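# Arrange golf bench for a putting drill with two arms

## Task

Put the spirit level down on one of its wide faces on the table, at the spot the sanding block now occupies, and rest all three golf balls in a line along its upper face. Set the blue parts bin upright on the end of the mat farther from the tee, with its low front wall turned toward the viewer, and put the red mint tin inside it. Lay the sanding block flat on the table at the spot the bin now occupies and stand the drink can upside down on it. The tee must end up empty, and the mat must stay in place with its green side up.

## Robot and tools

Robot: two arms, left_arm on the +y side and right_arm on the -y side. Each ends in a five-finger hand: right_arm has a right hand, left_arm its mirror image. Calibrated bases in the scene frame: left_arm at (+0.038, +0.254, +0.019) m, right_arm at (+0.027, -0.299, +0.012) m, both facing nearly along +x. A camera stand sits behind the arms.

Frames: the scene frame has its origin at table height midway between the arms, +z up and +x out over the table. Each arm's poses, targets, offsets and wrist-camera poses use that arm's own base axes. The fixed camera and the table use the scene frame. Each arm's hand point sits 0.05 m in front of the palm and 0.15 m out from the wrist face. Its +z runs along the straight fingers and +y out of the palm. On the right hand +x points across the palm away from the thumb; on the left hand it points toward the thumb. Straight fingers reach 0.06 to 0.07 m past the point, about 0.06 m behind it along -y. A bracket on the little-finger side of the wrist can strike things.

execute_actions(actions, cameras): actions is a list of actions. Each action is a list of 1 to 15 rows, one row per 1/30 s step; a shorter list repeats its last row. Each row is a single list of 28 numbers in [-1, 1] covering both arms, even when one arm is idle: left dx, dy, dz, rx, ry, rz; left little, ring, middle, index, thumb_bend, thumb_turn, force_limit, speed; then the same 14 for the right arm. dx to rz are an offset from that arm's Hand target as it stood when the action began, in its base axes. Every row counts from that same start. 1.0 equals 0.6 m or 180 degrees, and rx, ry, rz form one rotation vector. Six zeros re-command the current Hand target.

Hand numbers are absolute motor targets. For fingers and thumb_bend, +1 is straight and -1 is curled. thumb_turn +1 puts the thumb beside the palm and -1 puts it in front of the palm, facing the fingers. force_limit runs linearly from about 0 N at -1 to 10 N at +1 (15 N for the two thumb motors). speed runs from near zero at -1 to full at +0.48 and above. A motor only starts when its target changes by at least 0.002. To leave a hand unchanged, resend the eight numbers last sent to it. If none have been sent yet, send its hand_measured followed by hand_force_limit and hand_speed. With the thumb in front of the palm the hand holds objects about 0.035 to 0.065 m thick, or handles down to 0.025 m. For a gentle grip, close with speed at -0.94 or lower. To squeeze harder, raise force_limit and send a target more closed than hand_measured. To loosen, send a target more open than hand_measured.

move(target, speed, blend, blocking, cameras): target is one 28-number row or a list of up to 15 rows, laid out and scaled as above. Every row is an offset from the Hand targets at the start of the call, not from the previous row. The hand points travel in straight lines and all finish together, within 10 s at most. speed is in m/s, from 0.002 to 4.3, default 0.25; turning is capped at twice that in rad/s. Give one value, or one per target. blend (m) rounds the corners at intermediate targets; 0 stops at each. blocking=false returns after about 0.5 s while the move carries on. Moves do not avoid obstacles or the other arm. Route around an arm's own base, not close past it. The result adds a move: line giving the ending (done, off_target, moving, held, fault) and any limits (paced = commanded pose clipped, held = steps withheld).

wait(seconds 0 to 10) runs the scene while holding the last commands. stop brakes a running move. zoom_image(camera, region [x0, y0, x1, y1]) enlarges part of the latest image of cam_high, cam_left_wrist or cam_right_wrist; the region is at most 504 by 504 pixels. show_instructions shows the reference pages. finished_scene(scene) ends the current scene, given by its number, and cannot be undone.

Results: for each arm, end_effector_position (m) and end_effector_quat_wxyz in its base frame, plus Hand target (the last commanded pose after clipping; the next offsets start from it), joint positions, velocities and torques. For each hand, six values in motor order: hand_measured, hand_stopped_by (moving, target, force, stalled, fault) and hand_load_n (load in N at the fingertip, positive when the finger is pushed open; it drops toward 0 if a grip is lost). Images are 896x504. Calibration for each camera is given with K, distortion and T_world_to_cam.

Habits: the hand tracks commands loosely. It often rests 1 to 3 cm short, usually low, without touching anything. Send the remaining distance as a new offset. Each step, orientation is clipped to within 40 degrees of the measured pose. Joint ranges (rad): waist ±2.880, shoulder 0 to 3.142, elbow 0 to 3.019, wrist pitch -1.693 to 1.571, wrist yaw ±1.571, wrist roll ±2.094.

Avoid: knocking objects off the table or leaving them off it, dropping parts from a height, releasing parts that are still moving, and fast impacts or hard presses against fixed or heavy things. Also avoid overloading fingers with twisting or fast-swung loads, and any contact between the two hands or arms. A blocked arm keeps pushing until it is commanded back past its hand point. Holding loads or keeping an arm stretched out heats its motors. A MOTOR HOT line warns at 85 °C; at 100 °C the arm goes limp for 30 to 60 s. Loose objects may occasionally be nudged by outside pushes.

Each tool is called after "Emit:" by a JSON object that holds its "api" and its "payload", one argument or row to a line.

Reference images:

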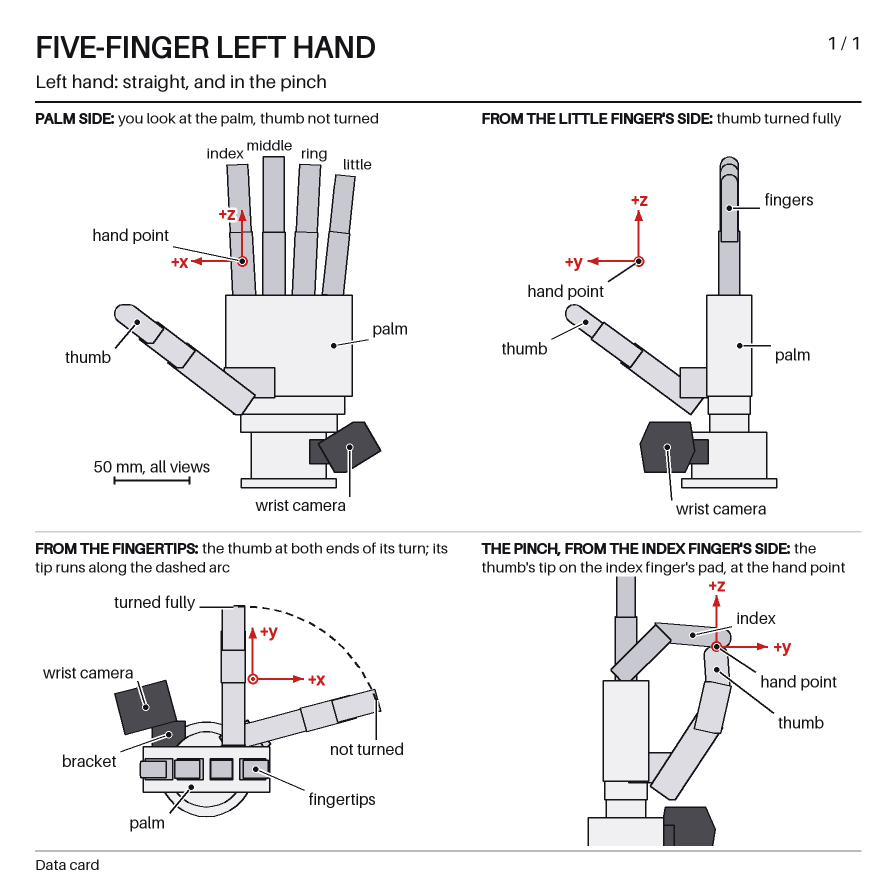

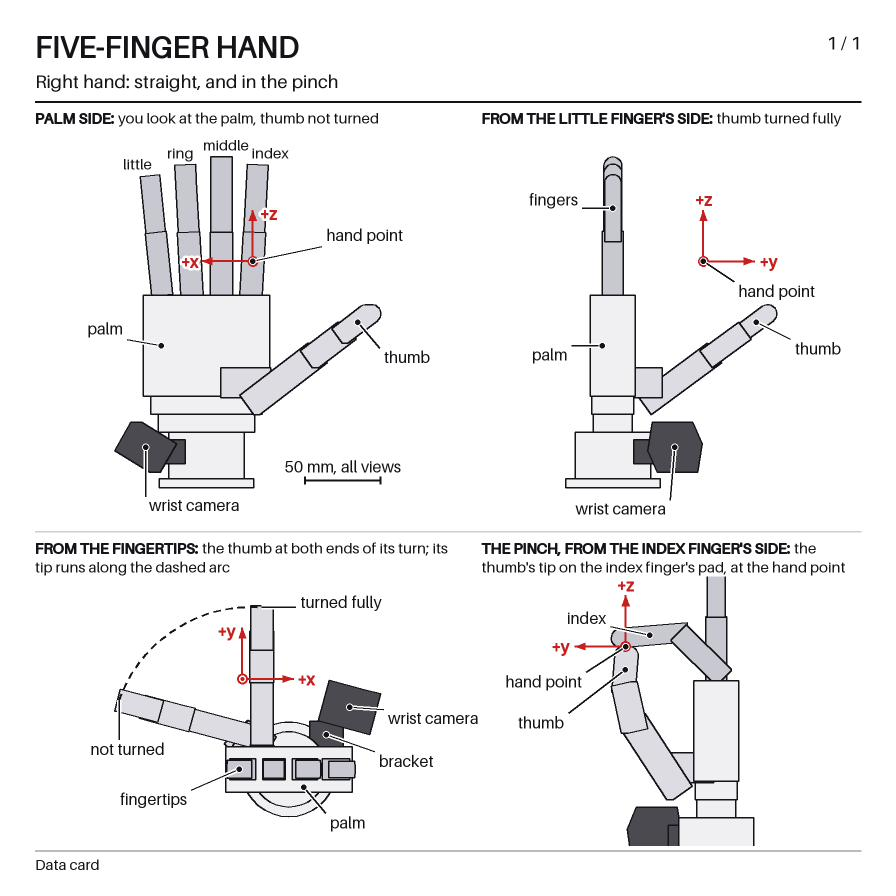

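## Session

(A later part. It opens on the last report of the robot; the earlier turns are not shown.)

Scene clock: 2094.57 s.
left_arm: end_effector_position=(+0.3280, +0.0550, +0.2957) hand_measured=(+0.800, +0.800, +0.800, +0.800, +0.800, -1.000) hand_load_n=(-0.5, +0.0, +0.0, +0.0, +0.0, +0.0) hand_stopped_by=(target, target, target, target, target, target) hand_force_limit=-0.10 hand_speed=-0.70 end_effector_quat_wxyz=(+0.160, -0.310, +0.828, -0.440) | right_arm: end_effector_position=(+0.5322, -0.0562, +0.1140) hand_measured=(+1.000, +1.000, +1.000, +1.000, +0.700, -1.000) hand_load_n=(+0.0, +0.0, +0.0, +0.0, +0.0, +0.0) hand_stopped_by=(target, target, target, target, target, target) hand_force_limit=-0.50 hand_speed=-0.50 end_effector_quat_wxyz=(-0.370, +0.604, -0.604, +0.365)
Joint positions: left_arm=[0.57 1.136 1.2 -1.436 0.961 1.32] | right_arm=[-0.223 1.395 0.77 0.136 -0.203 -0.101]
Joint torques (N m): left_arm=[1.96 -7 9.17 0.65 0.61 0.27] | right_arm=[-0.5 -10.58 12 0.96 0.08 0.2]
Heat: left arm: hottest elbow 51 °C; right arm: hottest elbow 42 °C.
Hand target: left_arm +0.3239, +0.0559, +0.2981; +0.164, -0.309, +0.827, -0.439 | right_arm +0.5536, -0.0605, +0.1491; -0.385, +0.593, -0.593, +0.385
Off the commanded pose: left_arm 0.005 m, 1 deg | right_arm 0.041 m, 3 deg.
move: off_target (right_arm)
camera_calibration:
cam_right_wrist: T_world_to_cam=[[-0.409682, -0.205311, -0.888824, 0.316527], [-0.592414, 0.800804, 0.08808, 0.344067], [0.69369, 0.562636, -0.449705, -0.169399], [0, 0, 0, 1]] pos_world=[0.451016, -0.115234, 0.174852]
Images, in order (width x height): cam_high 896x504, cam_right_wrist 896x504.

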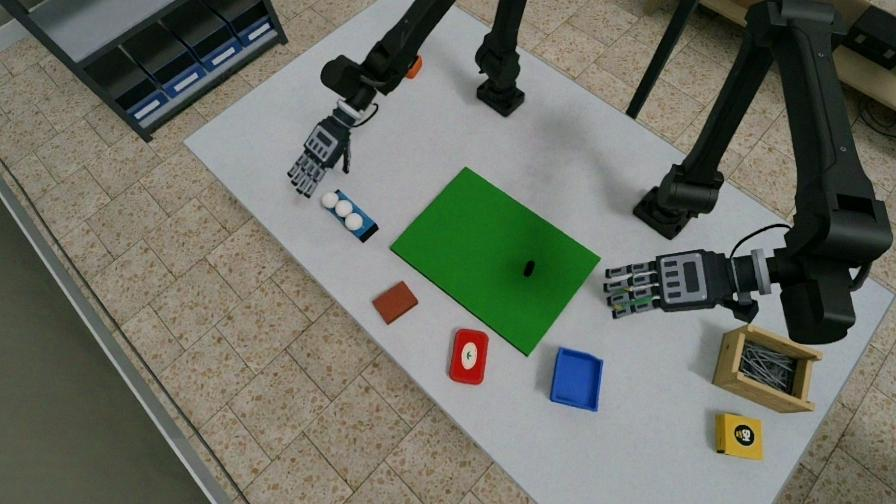

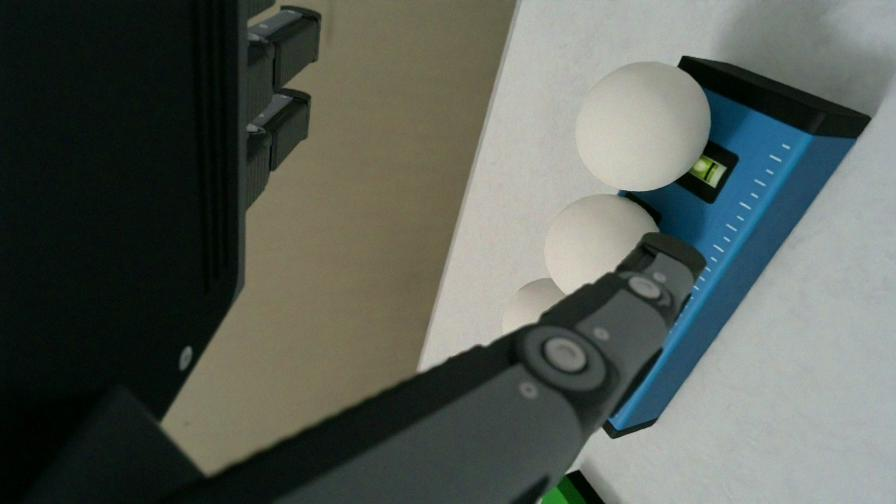

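Emit:
{"api": "move", "payload": {
  "target": [
    [0.05,0.0,0,0,0,0, 1,1,0.4,0.4,0.4,-1,-0.1,-0.3, 0.0,0.0,0.1,0,0,0, 1,1,1,1,0.7,-1,-0.5,-0.5],
    [0.266,0.0395,-0.32,-0.0849,-0.0639,-0.0439, 1,1,0.4,0.4,0.4,-1,-0.1,-0.3, -0.389,-0.266,0.2,0,0,0, 1,1,1,1,0.7,-1,-0.5,-0.5]
  ],
  "speed": 0.2,
  "cameras": ["all"]
}}

Scene clock: 2316.07 s.
left_arm: end_effector_position=(+0.4685, +0.0761, +0.0959) hand_measured=(+1.000, +1.000, +0.400, +0.400, +0.400, -1.000) hand_load_n=(+0.0, +0.0, +0.0, +0.0, +0.0, +0.0) hand_stopped_by=(target, target, target, target, target, target) hand_force_limit=-0.10 hand_speed=-0.30 end_effector_quat_wxyz=(+0.154, -0.247, +0.755, -0.588) | right_arm: end_effector_position=(+0.3158, -0.2099, +0.2408) hand_measured=(+1.000, +1.000, +1.000, +1.000, +0.700, -1.000) hand_load_n=(+0.0, +0.0, -0.5, +0.0, +0.0, +0.0) hand_stopped_by=(target, target, target, target, target, target) hand_force_limit=-0.50 hand_speed=-0.50 end_effector_quat_wxyz=(-0.390, +0.589, -0.609, +0.361)
Joint positions: left_arm=[0.536 1.723 1.114 -0.825 1.304 1.369] | right_arm=[-0.975 0.974 0.829 -0.582 -0.858 -0.536]
Joint torques (N m): left_arm=[0.5 -12.04 10.54 1.51 0.7 0.27] | right_arm=[-0.91 -6.12 12.75 0.58 -0.39 0.03]
Heat: left arm: hottest elbow 51 °C; right arm: hottest elbow 59 °C.
Hand target: left_arm +0.4834, +0.0795, +0.1059; +0.173, -0.225, +0.760, -0.584 | right_arm +0.3202, -0.2202, +0.2691; -0.385, +0.593, -0.593, +0.385
Off the commanded pose: left_arm 0.018 m, 3 deg | right_arm 0.030 m, 3 deg.
move: off_target (left_arm, right_arm)
camera_calibration:
cam_left_wrist: T_world_to_cam=[[-0.0176266, -0.379863, 0.924875, -0.0434632], [-0.998926, -0.0329515, -0.0325716, 0.474362], [0.0428488, -0.924456, -0.378874, 0.207773], [0, 0, 0, 1]] pos_world=[0.464183, 0.191198, 0.134368]
cam_right_wrist: T_world_to_cam=[[-0.385401, -0.162486, -0.908331, 0.314922], [-0.589467, 0.800691, 0.106878, 0.322302], [0.709926, 0.576622, -0.404367, 0.111154], [0, 0, 0, 1]] pos_world=[0.232446, -0.270988, 0.296553]

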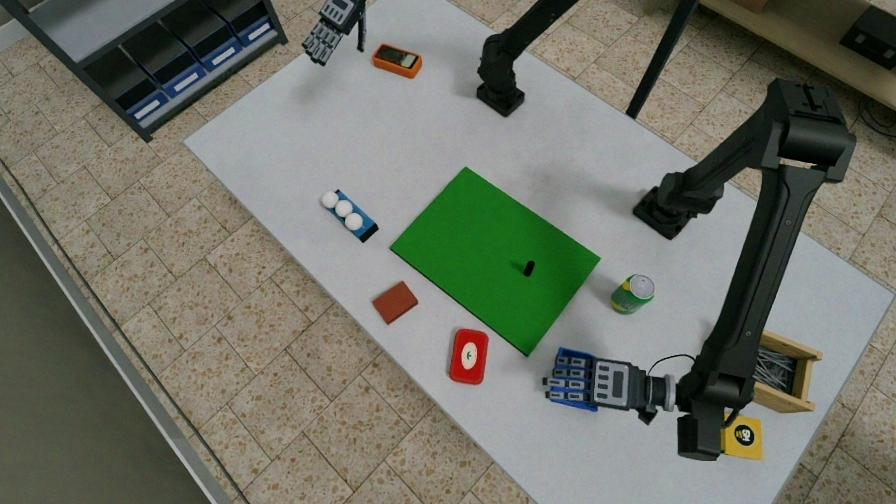

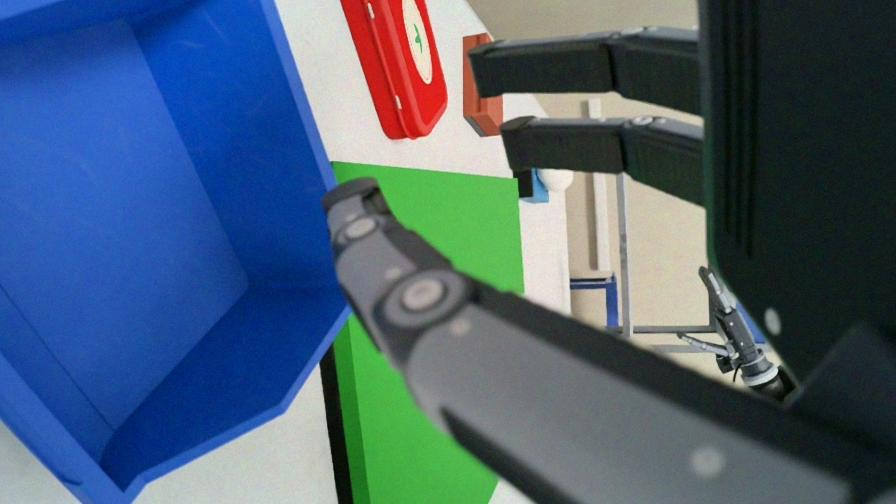

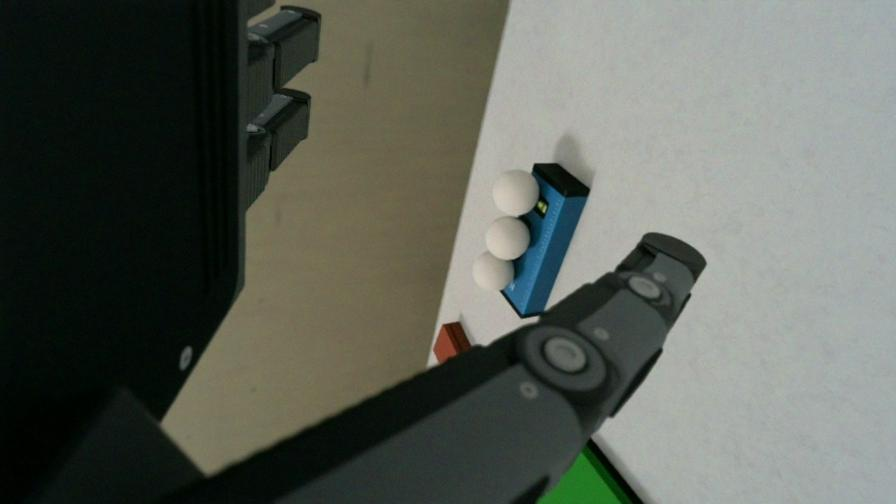

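Emit:
{"api": "move", "payload": {
  "target": [0.0227,0.011,-0.055,0,0,0, 1,1,0.4,0.4,0.4,-1,-0.1,-0.3, 0.0,0.0,0.0,0,0,0, 1,1,1,1,0.7,-1,-0.5,-0.5],
  "speed": 0.1,
  "cameras": ["cam_left_wrist","cam_high"]
}}

Scene clock: 2357.03 s.
left_arm: end_effector_position=(+0.4799, +0.0818, +0.0656) hand_measured=(+1.000, +1.000, +0.400, +0.400, +0.400, -1.000) hand_load_n=(+0.0, +0.0, +0.0, +0.0, +0.0, +0.0) hand_stopped_by=(target, target, target, target, target, target) hand_force_limit=-0.10 hand_speed=-0.30 end_effector_quat_wxyz=(+0.158, -0.243, +0.756, -0.587) | right_arm: end_effector_position=(+0.3158, -0.2100, +0.2407) hand_measured=(+1.000, +1.000, +1.000, +1.000, +0.700, -1.000) hand_load_n=(+0.0, +0.0, +0.0, +0.0, +0.0, +0.0) hand_stopped_by=(target, target, target, target, target, target) hand_force_limit=-0.50 hand_speed=-0.50 end_effector_quat_wxyz=(-0.390, +0.589, -0.609, +0.361)
Joint positions: left_arm=[0.534 1.795 1.121 -0.749 1.304 1.369] | right_arm=[-0.975 0.974 0.829 -0.582 -0.858 -0.537]
Joint torques (N m): left_arm=[0.44 -11.87 10.78 1.55 0.68 0.2] | right_arm=[-0.91 -6.12 12.75 0.58 -0.39 0.02]
Heat: left arm: hottest elbow 53 °C; right arm: hottest elbow 71 °C.
Hand target: left_arm +0.4970, +0.0863, +0.0730; +0.173, -0.225, +0.760, -0.584 | right_arm +0.3202, -0.2202, +0.2691; -0.385, +0.593, -0.593, +0.385
Off the commanded pose: left_arm 0.019 m, 3 deg | right_arm 0.030 m, 3 deg.
move: off_target (left_arm, right_arm)
camera_calibration:
cam_left_wrist: T_world_to_cam=[[-0.0271766, -0.38505, 0.922495, -0.00793537], [-0.998635, -0.0307185, -0.0422416, 0.485184], [0.0446028, -0.922384, -0.38369, 0.200386], [0, 0, 0, 1]] pos_world=[0.475368, 0.196682, 0.104701]
Images, in order (width x height): cam_high 896x504, cam_left_wrist 896x504.

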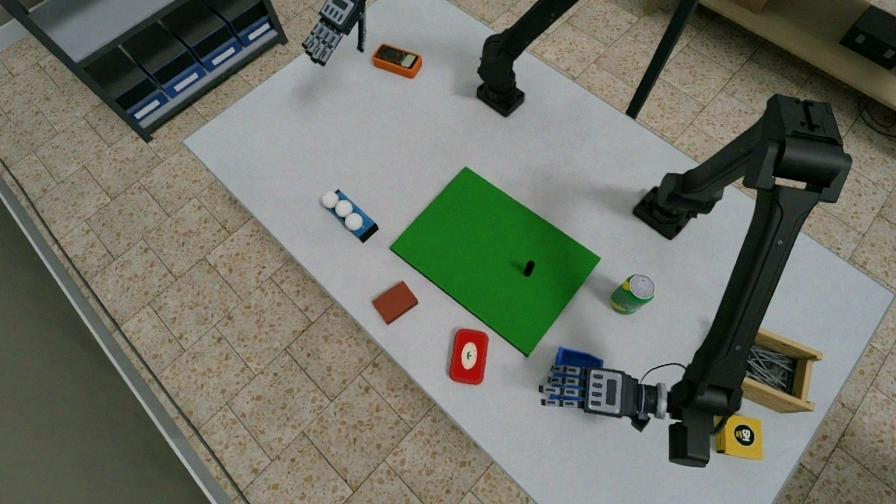

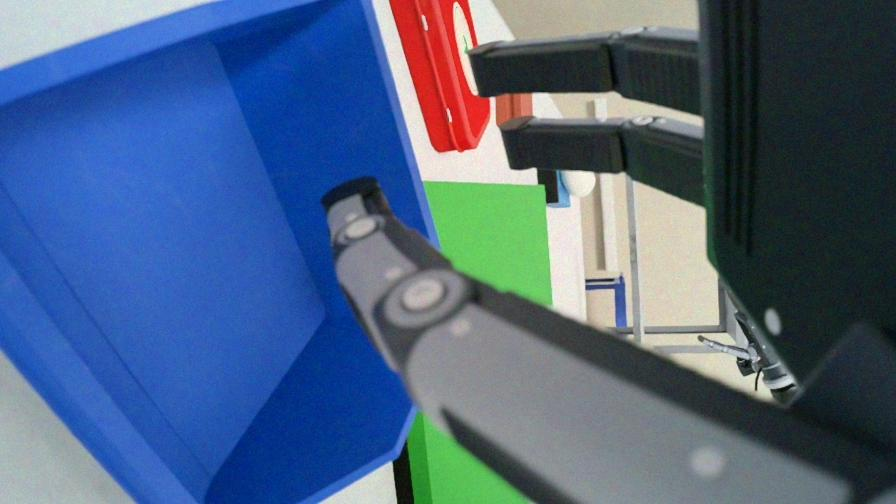

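Emit:
{"api": "move", "payload": {
  "target": [
    [0.012,-0.024,0.0,0,0,0, 1,1,0.4,0.4,0.4,-1,-0.1,-0.3, 0.0,0.0,-0.05,0,0,0, 1,1,1,1,0.7,-1,-0.5,-0.5],
    [0.010,-0.024,-0.06,0,0,0, 1,1,0.4,0.4,0.4,-1,-0.1,-0.3, 0.0,0.0,-0.1,0,0,0, 1,1,1,1,0.7,-1,-0.5,-0.5]
  ],
  "speed": 0.08,
  "cameras": ["cam_left_wrist","cam_high"]
}}

Emit:
{"api": "zoom_image", "payload": {
  "camera": "cam_high",
  "region": [500, 300, 700, 460]
}}

Scene clock: 2396.17 s.
left_arm: end_effector_position=(+0.5017, +0.0741, +0.0413) hand_measured=(+1.000, +1.000, +0.400, +0.400, +0.400, -1.000) hand_load_n=(+0.0, +0.0, +0.0, +0.0, +0.0, +0.0) hand_stopped_by=(target, target, target, target, target, target) hand_force_limit=-0.10 hand_speed=-0.30 end_effector_quat_wxyz=(+0.176, -0.223, +0.761, -0.583) | right_arm: end_effector_position=(+0.3197, -0.2157, +0.2127) hand_measured=(+1.000, +1.000, +1.000, +1.000, +0.700, -1.000) hand_load_n=(+0.0, +0.0, +0.0, +0.0, +0.0, +0.0) hand_stopped_by=(target, target, target, target, target, target) hand_force_limit=-0.50 hand_speed=-0.50 end_effector_quat_wxyz=(-0.387, +0.592, -0.596, +0.380)
Joint positions: left_arm=[0.498 1.841 1.103 -0.537 1.299 1.272] | right_arm=[-0.975 0.99 0.751 -0.444 -0.858 -0.539]
Joint torques (N m): left_arm=[0.85 -12.16 7.23 1.81 0.57 0.06] | right_arm=[-0.97 -4.89 8.21 1.83 -0.37 0.03]
Heat: left arm: hottest elbow 56 °C; right arm: hottest elbow 73 °C.
Hand target: left_arm +0.5030, +0.0718, +0.0370; +0.173, -0.225, +0.760, -0.584 | right_arm +0.3203, -0.2203, +0.2091; -0.385, +0.593, -0.593, +0.385
Off the commanded pose: left_arm 0.005 m, 0 deg | right_arm 0.006 m, 1 deg.
move: done
camera_calibration:
cam_left_wrist: T_world_to_cam=[[-0.0751313, -0.409008, 0.909433, 0.0384276], [-0.995678, -0.0191578, -0.0908723, 0.505306], [0.0545902, -0.91233, -0.405801, 0.178123], [0, 0, 0, 1]] pos_world=[0.496285, 0.187905, 0.0832534]
Images, in order (width x height): cam_high 896x504, cam_left_wrist 896x504.

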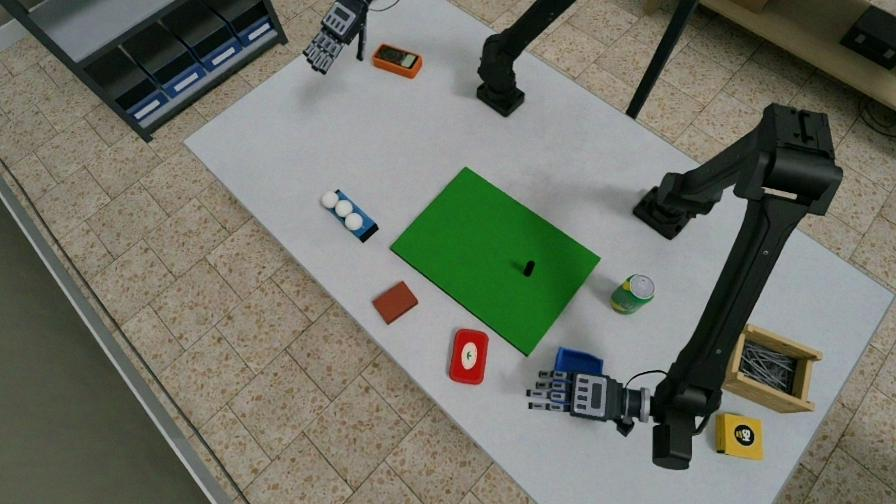

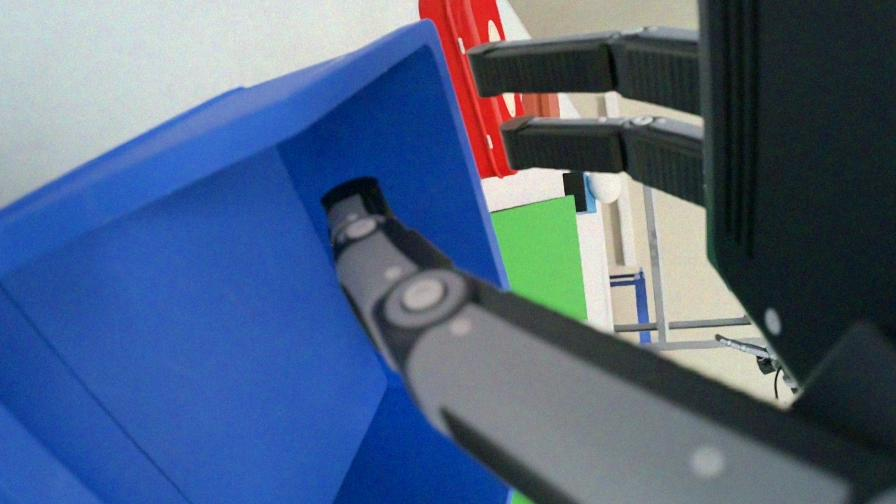

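Scaled by 2.520.

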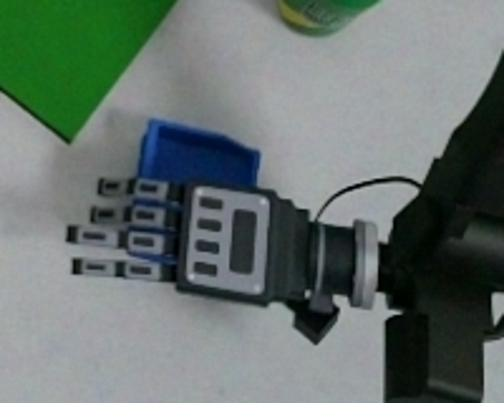

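Emit:
{"api": "move", "payload": {
  "target": [
    [-0.022,-0.017,0.0,0,0,0, 1,1,0.4,0.4,0.4,-1,-0.1,-0.3, 0.0,0.0,0,0,0,0, 1,1,1,1,0.7,-1,-0.5,-0.5],
    [-0.022,-0.017,-0.03,0,0,0, 1,1,0.4,0.4,0.4,-1,-0.1,-0.3, 0.0,0.0,0,0,0,0, 1,1,1,1,0.7,-1,-0.5,-0.5]
  ],
  "speed": 0.06,
  "cameras": ["cam_left_wrist"]
}}

Scene clock: 2414.73 s.
left_arm: end_effector_position=(+0.4905, +0.0660, +0.0277) hand_measured=(+1.000, +1.000, +0.400, +0.400, +0.400, -1.000) hand_load_n=(+0.0, +0.0, +0.0, +0.0, +0.0, +0.0) hand_stopped_by=(target, target, target, target, target, target) hand_force_limit=-0.10 hand_speed=-0.30 end_effector_quat_wxyz=(+0.181, -0.221, +0.761, -0.583) | right_arm: end_effector_position=(+0.3197, -0.2157, +0.2127) hand_measured=(+1.000, +1.000, +1.000, +1.000, +0.700, -1.000) hand_load_n=(+0.0, +0.0, +0.0, +0.0, +0.0, +0.0) hand_stopped_by=(target, target, target, target, target, target) hand_force_limit=-0.50 hand_speed=-0.50 end_effector_quat_wxyz=(-0.387, +0.592, -0.596, +0.380)
Joint positions: left_arm=[0.495 1.834 1.04 -0.451 1.298 1.252] | right_arm=[-0.975 0.99 0.751 -0.444 -0.858 -0.539]
Joint torques (N m): left_arm=[0.62 -11.16 6.63 1.84 0.54 0.07] | right_arm=[-0.91 -4.89 8.21 1.8 -0.36 0.03]
Heat: left arm: hottest elbow 52 °C; right arm: hottest elbow 65 °C.
Hand target: left_arm +0.4898, +0.0615, +0.0190; +0.173, -0.225, +0.760, -0.584 | right_arm +0.3203, -0.2203, +0.2091; -0.385, +0.593, -0.593, +0.385
Off the commanded pose: left_arm 0.010 m, 1 deg | right_arm 0.006 m, 1 deg.
move: done
camera_calibration:
cam_left_wrist: T_world_to_cam=[[-0.0829786, -0.412891, 0.906993, 0.0508829], [-0.994734, -0.0206153, -0.100391, 0.492623], [0.0601483, -0.910547, -0.409006, 0.163009], [0, 0, 0, 1]] pos_world=[0.484447, 0.179592, 0.0699761]
Images, in order (width x height): cam_left_wrist 896x504.

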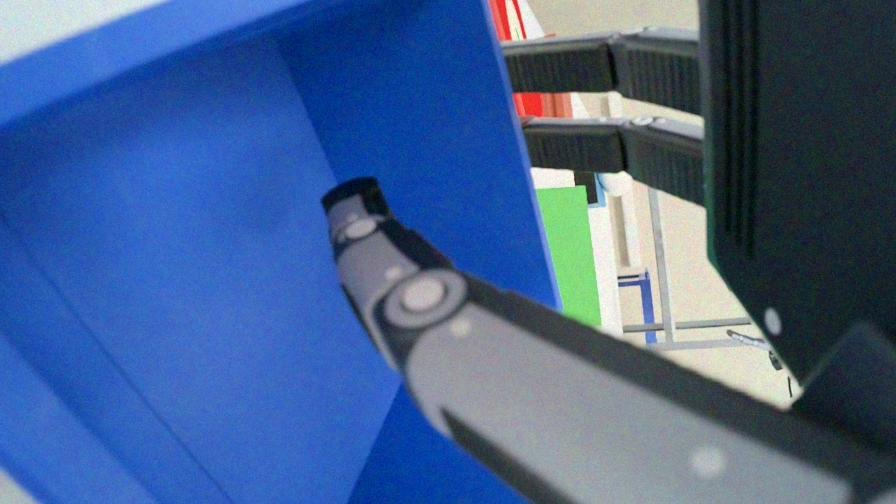

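Emit:
{"api": "move", "payload": {
  "target": [
    [0.009,-0.016,-0.015,0,0,0, 1,1,0.4,0.4,0.4,-1,-0.1,-0.3, 0.0,0.0,0,0,0,0, 1,1,1,1,0.7,-1,-0.5,-0.5],
    [0.009,-0.016,-0.025,0,0,0, 1,1,0.4,0.4,0.4,-1,-0.1,-0.3, 0.0,0.0,0,0,0,0, 1,1,1,1,0.7,-1,-0.5,-0.5]
  ],
  "speed": 0.06,
  "cameras": ["cam_left_wrist"]
}}

Scene clock: 2437.50 s.
left_arm: end_effector_position=(+0.4966, +0.0565, +0.0124) hand_measured=(+1.000, +1.000, +0.400, +0.400, +0.400, -1.000) hand_load_n=(+0.0, +0.0, +0.0, +0.0, +0.0, +0.0) hand_stopped_by=(target, target, target, target, target, target) hand_force_limit=-0.10 hand_speed=-0.30 end_effector_quat_wxyz=(+0.181, -0.221, +0.761, -0.583) | right_arm: end_effector_position=(+0.3197, -0.2157, +0.2127) hand_measured=(+1.000, +1.000, +1.000, +1.000, +0.700, -1.000) hand_load_n=(+0.0, +0.0, +0.0, +0.0, +0.0, +0.0) hand_stopped_by=(target, target, target, target, target, target) hand_force_limit=-0.50 hand_speed=-0.50 end_effector_quat_wxyz=(-0.387, +0.592, -0.596, +0.380)
Joint positions: left_arm=[0.471 1.861 1.018 -0.327 1.29 1.174] | right_arm=[-0.975 0.99 0.751 -0.444 -0.858 -0.539]
Joint torques (N m): left_arm=[0.73 -11.16 6.32 1.89 0.53 0.09] | right_arm=[-0.91 -4.84 8.21 1.81 -0.37 0.03]
Heat: left arm: hottest elbow 48 °C; right arm: hottest elbow 59 °C.
Hand target: left_arm +0.4953, +0.0520, +0.0040; +0.173, -0.225, +0.760, -0.584 | right_arm +0.3203, -0.2203, +0.2091; -0.385, +0.593, -0.593, +0.385
Off the commanded pose: left_arm 0.010 m, 1 deg | right_arm 0.006 m, 1 deg.
move: done
camera_calibration:
cam_left_wrist: T_world_to_cam=[[-0.0833162, -0.413161, 0.906839, 0.0614793], [-0.994736, -0.0199988, -0.100503, 0.496974], [0.0596597, -0.910438, -0.40932, 0.148008], [0, 0, 0, 1]] pos_world=[0.49065, 0.170091, 0.0547781]
Images, in order (width x height): cam_left_wrist 896x504.

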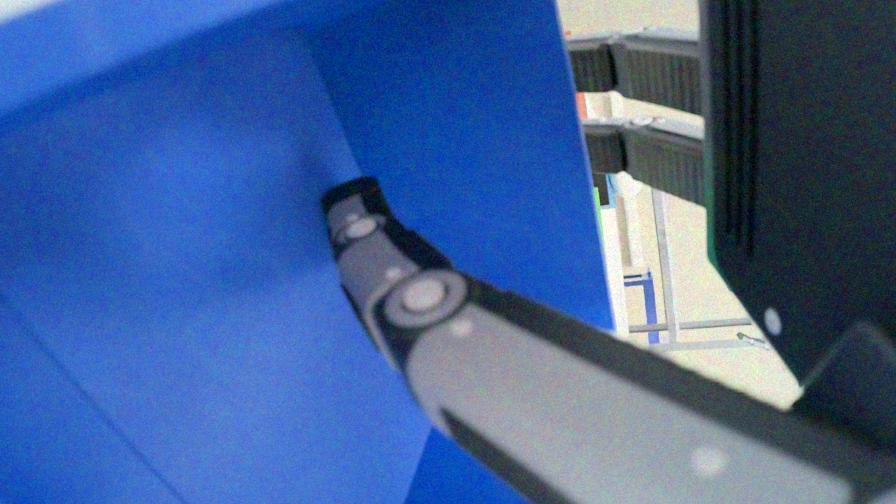

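Emit:
{"api": "move", "payload": {
  "target": [
    [0,0,0,0,0,0, 1,1,-0.4,-0.4,-0.5,-1,0.1,-0.8, 0.0,0.0,0,0,0,0, 1,1,1,1,0.7,-1,-0.5,-0.5]
  ],
  "speed": 0.06,
  "cameras": ["cam_left_wrist","cam_high"]
}}

Scene clock: 2448.07 s.
left_arm: end_effector_position=(+0.4963, +0.0565, +0.0118) hand_measured=(+1.000, +1.000, -0.188, -0.206, +0.078, -1.000) hand_load_n=(+0.0, +0.0, +7.0, +7.5, +9.0, +0.0) hand_stopped_by=(target, target, force, force, force, target) hand_force_limit=0.10 hand_speed=-0.80 end_effector_quat_wxyz=(+0.180, -0.222, +0.761, -0.582) | right_arm: end_effector_position=(+0.3197, -0.2157, +0.2127) hand_measured=(+1.000, +1.000, +1.000, +1.000, +0.700, -1.000) hand_load_n=(+0.0, +0.0, +0.0, +0.0, +0.0, -0.5) hand_stopped_by=(target, target, target, target, target, target) hand_force_limit=-0.50 hand_speed=-0.50 end_effector_quat_wxyz=(-0.387, +0.592, -0.596, +0.380)
Joint positions: left_arm=[0.471 1.861 1.018 -0.326 1.288 1.173] | right_arm=[-0.975 0.99 0.751 -0.444 -0.858 -0.539]
Joint torques (N m): left_arm=[0.67 -11.4 6.38 1.95 0.58 0.08] | right_arm=[-0.91 -4.84 8.21 1.8 -0.36 0.03]
Heat: left arm: hottest elbow 47 °C; right arm: hottest elbow 58 °C.
Hand target: left_arm +0.4953, +0.0520, +0.0041; +0.173, -0.225, +0.760, -0.584 | right_arm +0.3203, -0.2203, +0.2091; -0.385, +0.593, -0.593, +0.385
Off the commanded pose: left_arm 0.009 m, 1 deg | right_arm 0.006 m, 1 deg.
move: done
camera_calibration:
cam_left_wrist: T_world_to_cam=[[-0.0807129, -0.413745, 0.906808, 0.0608193], [-0.994956, -0.0209317, -0.0981091, 0.496754], [0.0595731, -0.910152, -0.409968, 0.147808], [0, 0, 0, 1]] pos_world=[0.490351, 0.17009, 0.0541813]
Images, in order (width x height): cam_high 896x504, cam_left_wrist 896x504.

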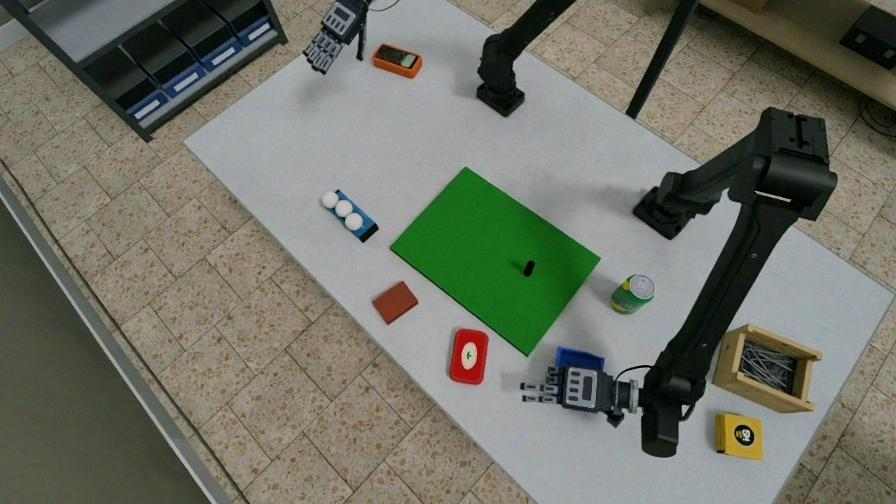

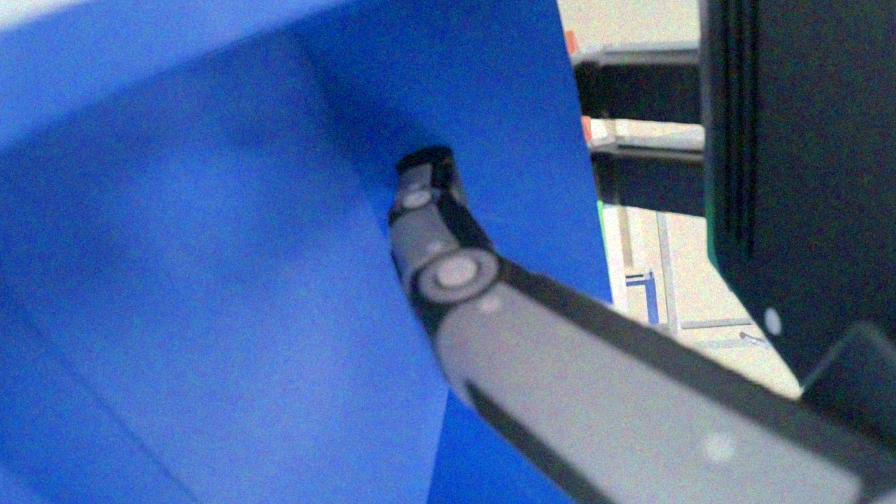

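Emit:
{"api": "move", "payload": {
  "target": [
    [0,0,0.12,0,0,0, 1,1,-0.4,-0.4,-0.5,-1,0.1,-0.8, 0.0,0.0,0,0,0,0, 1,1,1,1,0.7,-1,-0.5,-0.5]
  ],
  "speed": 0.08,
  "cameras": ["cam_left_wrist","cam_high"]
}}

Emit:
{"api": "zoom_image", "payload": {
  "camera": "cam_high",
  "region": [500, 300, 700, 460]
}}

Scene clock: 2458.37 s.
left_arm: end_effector_position=(+0.4810, +0.0487, +0.0580) hand_measured=(+1.000, +1.000, -0.188, -0.206, +0.078, -1.000) hand_load_n=(+0.0, +0.0, +6.5, +7.0, +9.0, +0.0) hand_stopped_by=(target, target, force, force, force, target) hand_force_limit=0.10 hand_speed=-0.80 end_effector_quat_wxyz=(+0.162, -0.236, +0.758, -0.585) | right_arm: end_effector_position=(+0.3197, -0.2157, +0.2127) hand_measured=(+1.000, +1.000, +1.000, +1.000, +0.700, -1.000) hand_load_n=(+0.0, -0.5, +0.0, +0.0, +0.0, +0.0) hand_stopped_by=(target, target, target, target, target, target) hand_force_limit=-0.50 hand_speed=-0.50 end_effector_quat_wxyz=(-0.387, +0.592, -0.596, +0.380)
Joint positions: left_arm=[0.471 1.75 1.018 -0.482 1.287 1.169] | right_arm=[-0.975 0.99 0.751 -0.444 -0.858 -0.539]
Joint torques (N m): left_arm=[0.73 -12.86 10.65 0.84 0.62 0.08] | right_arm=[-0.91 -4.84 8.21 1.8 -0.36 0.03]
Heat: left arm: hottest elbow 46 °C; right arm: hottest elbow 56 °C.
Hand target: left_arm +0.4953, +0.0520, +0.0761; +0.173, -0.225, +0.760, -0.584 | right_arm +0.3203, -0.2203, +0.2091; -0.385, +0.593, -0.593, +0.385
Off the commanded pose: left_arm 0.023 m, 2 deg | right_arm 0.006 m, 1 deg.
move: off_target (left_arm)
camera_calibration:
cam_left_wrist: T_world_to_cam=[[-0.0410486, -0.393844, 0.91826, -0.00626726], [-0.998214, -0.023761, -0.0548139, 0.485178], [0.0434068, -0.91887, -0.392165, 0.167808], [0, 0, 0, 1]] pos_world=[0.47677, 0.163254, 0.0981578]
Images, in order (width x height): cam_high 896x504, cam_left_wrist 896x504.

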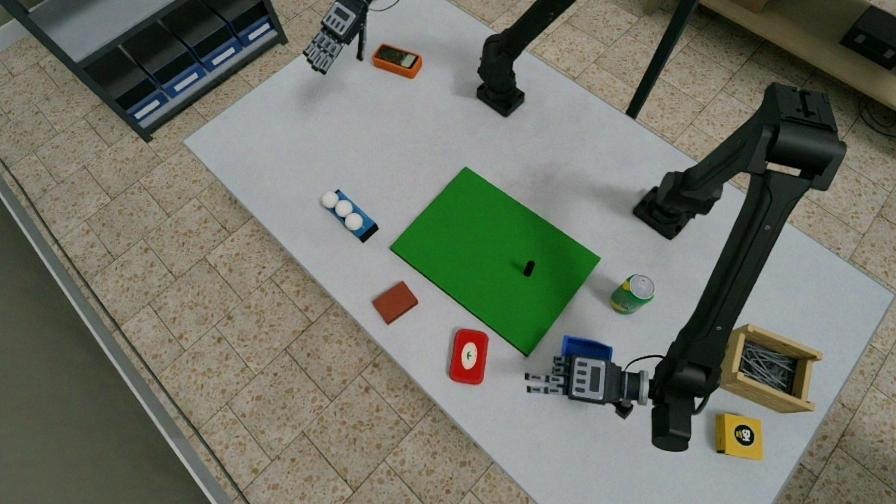

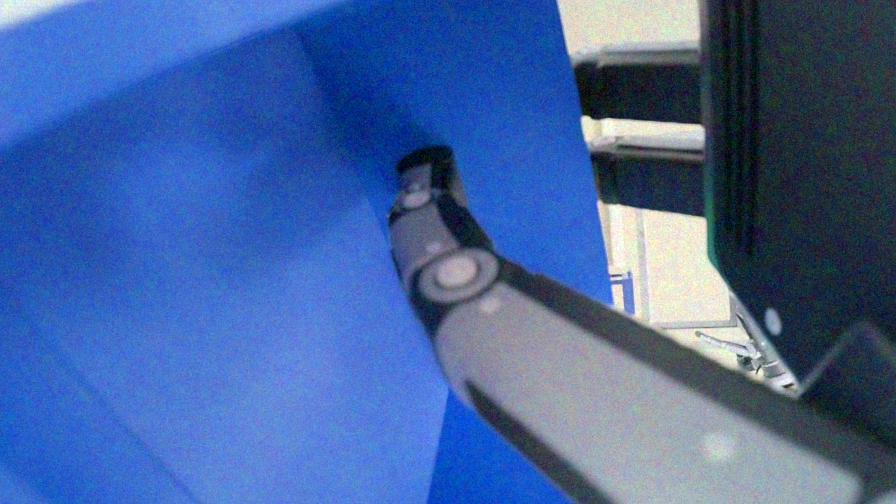

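Scaled by 2.520.

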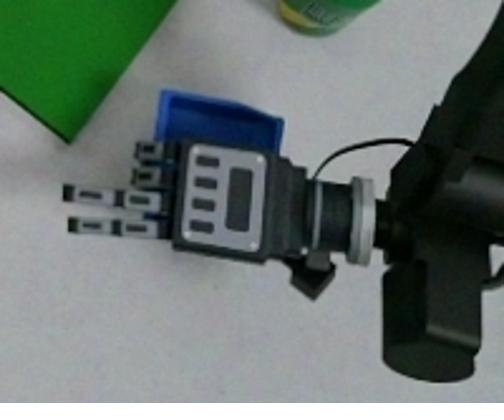

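Emit:
{"api": "move", "payload": {
  "target": [
    [0,0,0.13,0,0,0, 1,1,-0.4,-0.4,-0.5,-1,0.1,-0.8, 0.0,0.0,0,0,0,0, 1,1,1,1,0.7,-1,-0.5,-0.5],
    [-0.05,-0.75,0.13,0,0,0.3167, 1,1,-0.4,-0.4,-0.5,-1,0.1,-0.8, 0.0,0.0,0,0,0,0, 1,1,1,1,0.7,-1,-0.5,-0.5]
  ],
  "speed": 0.15,
  "cameras": ["cam_left_wrist","cam_high"]
}}

Emit:
{"api": "zoom_image", "payload": {
  "camera": "cam_high",
  "region": [360, 120, 620, 340]
}}

Scene clock: 2494.67 s.
left_arm: end_effector_position=(+0.4534, -0.3852, +0.1365) hand_measured=(+1.000, +1.000, -0.188, -0.206, +0.078, -1.000) hand_load_n=(-0.5, +0.0, +6.5, +7.5, +9.0, +0.0) hand_stopped_by=(target, target, force, force, force, target) hand_force_limit=0.10 hand_speed=-0.80 end_effector_quat_wxyz=(-0.434, +0.554, -0.575, +0.417) | right_arm: end_effector_position=(+0.3197, -0.2157, +0.2127) hand_measured=(+1.000, +1.000, +1.000, +1.000, +0.700, -1.000) hand_load_n=(+0.0, +0.0, +0.0, +0.0, +0.0, +0.0) hand_stopped_by=(target, target, target, target, target, target) hand_force_limit=-0.50 hand_speed=-0.50 end_effector_quat_wxyz=(-0.387, +0.592, -0.596, +0.380)
Joint positions: left_arm=[-0.898 1.555 0.909 0.213 -0.852 -0.297] | right_arm=[-0.975 0.99 0.751 -0.444 -0.858 -0.539]
Joint torques (N m): left_arm=[1.38 -10.05 12.71 1.87 -0.36 0.03] | right_arm=[-0.97 -4.84 8.2 1.8 -0.37 0.03]
Heat: left arm: hottest elbow 49 °C; right arm: hottest elbow 54 °C.
Hand target: left_arm +0.4652, -0.3980, +0.1541; -0.431, +0.561, -0.561, +0.431 | right_arm +0.3203, -0.2203, +0.2091; -0.385, +0.593, -0.593, +0.385
Off the commanded pose: left_arm 0.025 m, 2 deg | right_arm 0.006 m, 1 deg.
move: off_target (left_arm)
camera_calibration:
cam_left_wrist: T_world_to_cam=[[0.317622, -0.314928, 0.894392, -0.379336], [-0.536605, -0.837365, -0.104285, -0.0643819], [0.781774, -0.446812, -0.434957, -0.346067], [0, 0, 0, 1]] pos_world=[0.356484, -0.328001, 0.182036]
Images, in order (width x height): cam_high 896x504, cam_left_wrist 896x504.

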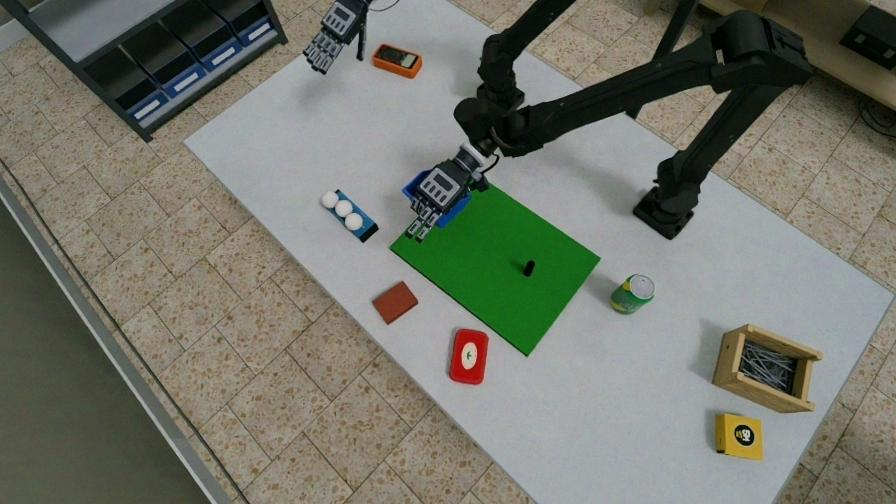

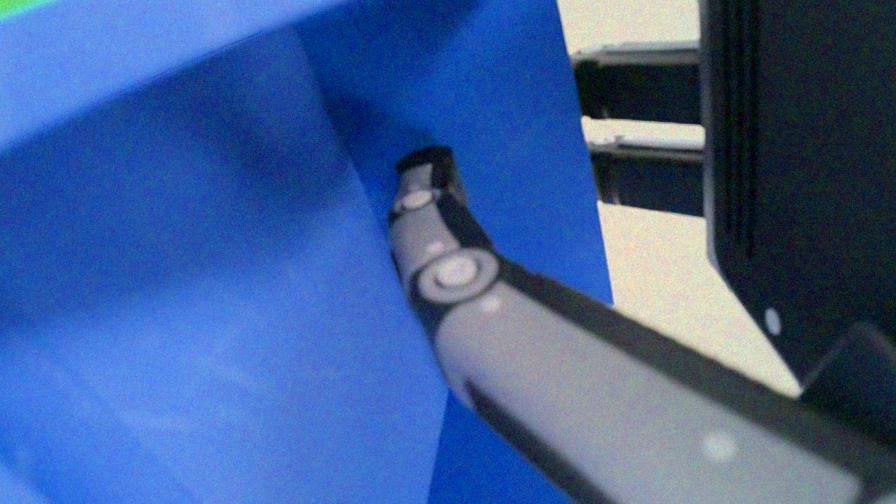

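Scaled by 1.938.

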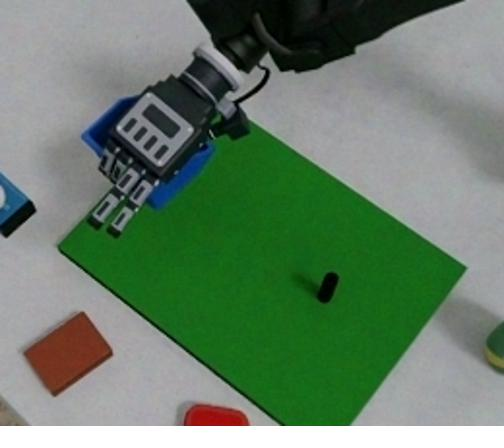

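Emit:
{"api": "move", "payload": {
  "target": [
    [-0.062,0.018,0,0,0,0.02, 1,1,-0.4,-0.4,-0.5,-1,0.1,-0.8, 0.0,0.0,0,0,0,0, 1,1,1,1,0.7,-1,-0.5,-0.5],
    [-0.062,0.018,-0.165,0,0,0.02, 1,1,-0.4,-0.4,-0.5,-1,0.1,-0.8, 0.0,0.0,0,0,0,0, 1,1,1,1,0.7,-1,-0.5,-0.5]
  ],
  "speed": 0.12,
  "cameras": ["cam_left_wrist","cam_high"]
}}

Emit:
{"api": "zoom_image", "payload": {
  "camera": "cam_high",
  "region": [360, 120, 620, 340]
}}

Scene clock: 2524.13 s.
left_arm: end_effector_position=(+0.4264, -0.3826, +0.0521) hand_measured=(+1.000, +1.000, -0.188, -0.206, +0.078, -1.000) hand_load_n=(-0.5, +0.0, +6.5, +7.0, +9.5, +0.5) hand_stopped_by=(target, target, force, force, force, target) hand_force_limit=0.10 hand_speed=-0.80 end_effector_quat_wxyz=(-0.447, +0.574, -0.552, +0.407) | right_arm: end_effector_position=(+0.3197, -0.2157, +0.2127) hand_measured=(+1.000, +1.000, +1.000, +1.000, +0.700, -1.000) hand_load_n=(+0.0, +0.0, +0.0, +0.0, +0.0, +0.0) hand_stopped_by=(target, target, target, target, target, target) hand_force_limit=-0.50 hand_speed=-0.50 end_effector_quat_wxyz=(-0.387, +0.592, -0.596, +0.380)
Joint positions: left_arm=[-0.962 1.707 0.813 0.398 -0.971 -0.393] | right_arm=[-0.975 0.99 0.751 -0.444 -0.858 -0.539]
Joint torques (N m): left_arm=[1.08 -10.81 7.28 3.08 -0.4 0.08] | right_arm=[-0.91 -4.84 8.21 1.81 -0.37 0.03]
Heat: left arm: hottest elbow 53 °C; right arm: hottest elbow 52 °C.
Hand target: left_arm +0.4281, -0.3871, +0.0551; -0.444, +0.578, -0.543, +0.417 | right_arm +0.3203, -0.2203, +0.2091; -0.385, +0.593, -0.593, +0.385
Off the commanded pose: left_arm 0.006 m, 2 deg | right_arm 0.006 m, 1 deg.
move: done
camera_calibration:
cam_left_wrist: T_world_to_cam=[[0.330865, -0.283675, 0.900031, -0.288452], [-0.476761, -0.873327, -0.0999932, -0.124973], [0.814387, -0.396016, -0.424199, -0.355611], [0, 0, 0, 1]] pos_world=[0.325462, -0.331797, 0.0962692]
Images, in order (width x height): cam_high 896x504, cam_left_wrist 896x504.

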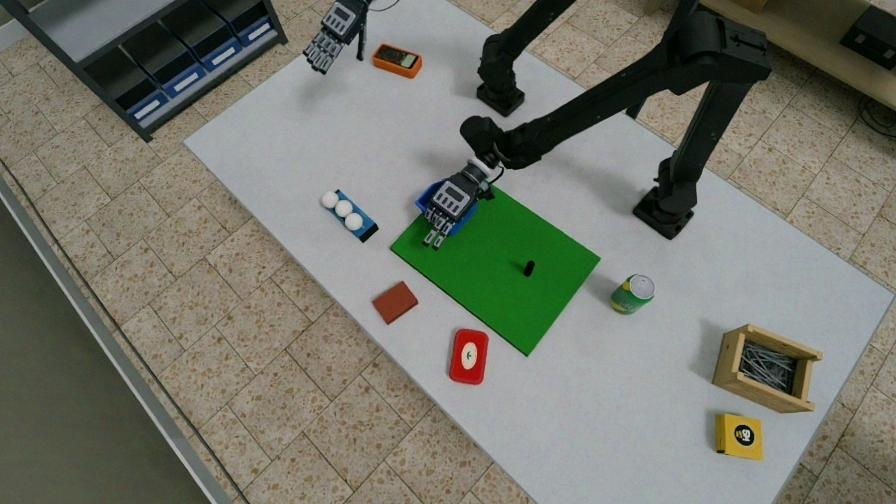

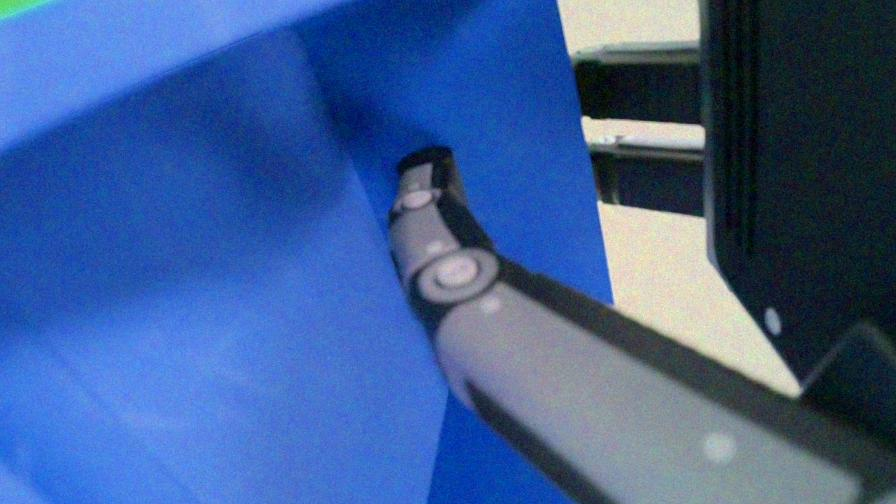

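Scaled by 1.938.

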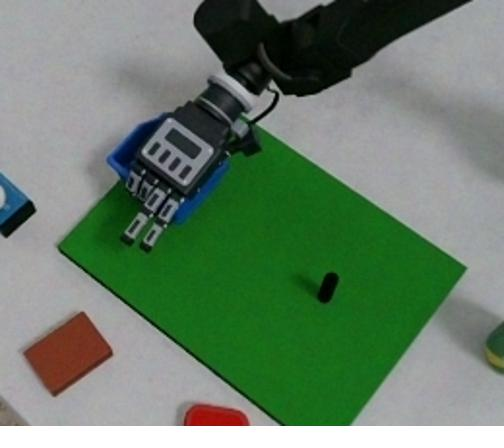

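Emit:
{"api": "move", "payload": {
  "target": [
    [0,0.03,0,0,0,0, 1,1,-0.4,-0.4,-0.5,-1,0.1,-0.8, 0.0,0.0,0,0,0,0, 1,1,1,1,0.7,-1,-0.5,-0.5],
    [0,0.025,-0.04,0,0,0, 1,1,-0.4,-0.4,-0.5,-1,0.1,-0.8, 0.0,0.0,0,0,0,0, 1,1,1,1,0.7,-1,-0.5,-0.5]
  ],
  "speed": 0.06,
  "cameras": ["cam_high"]
}}

Emit:
{"api": "zoom_image", "payload": {
  "camera": "cam_high",
  "region": [360, 120, 560, 280]
}}

Scene clock: 2547.17 s.
left_arm: end_effector_position=(+0.4260, -0.3729, +0.0325) hand_measured=(+1.000, +1.000, -0.188, -0.206, +0.078, -1.000) hand_load_n=(+0.0, +0.0, +7.0, +7.0, +8.5, +0.0) hand_stopped_by=(target, target, force, force, force, target) hand_force_limit=0.10 hand_speed=-0.80 end_effector_quat_wxyz=(-0.443, +0.578, -0.546, +0.415) | right_arm: end_effector_position=(+0.3197, -0.2157, +0.2127) hand_measured=(+1.000, +1.000, +1.000, +1.000, +0.700, -1.000) hand_load_n=(+0.0, +0.0, +0.0, +0.0, +0.0, +0.0) hand_stopped_by=(target, target, target, target, target, target) hand_force_limit=-0.50 hand_speed=-0.50 end_effector_quat_wxyz=(-0.387, +0.592, -0.596, +0.380)
Joint positions: left_arm=[-0.947 1.743 0.769 0.5 -0.954 -0.393] | right_arm=[-0.975 0.99 0.751 -0.444 -0.858 -0.539]
Joint torques (N m): left_arm=[1.55 -9.93 6.42 3.08 -0.35 0.21] | right_arm=[-0.91 -4.84 8.21 1.8 -0.37 0.03]
Heat: left arm: hottest elbow 51 °C; right arm: hottest elbow 52 °C.
Hand target: left_arm +0.4282, -0.3722, +0.0311; -0.444, +0.578, -0.543, +0.417 | right_arm +0.3203, -0.2203, +0.2091; -0.385, +0.593, -0.593, +0.385
Off the commanded pose: left_arm 0.003 m, 0 deg | right_arm 0.006 m, 1 deg.
move: done
Images, in order (width x height): cam_high 896x504.

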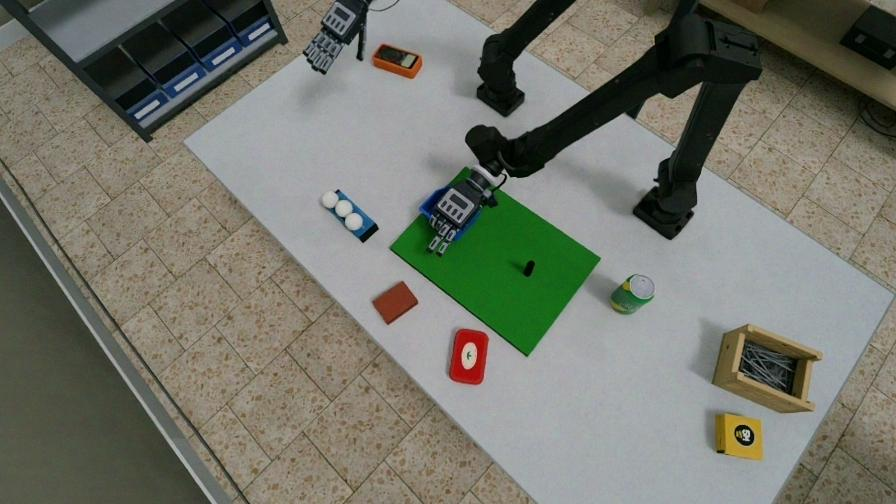

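Scaled by 2.520.

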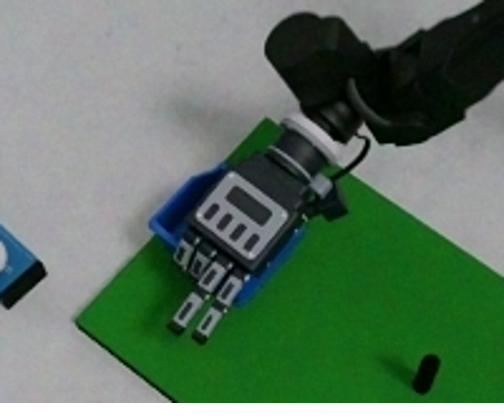

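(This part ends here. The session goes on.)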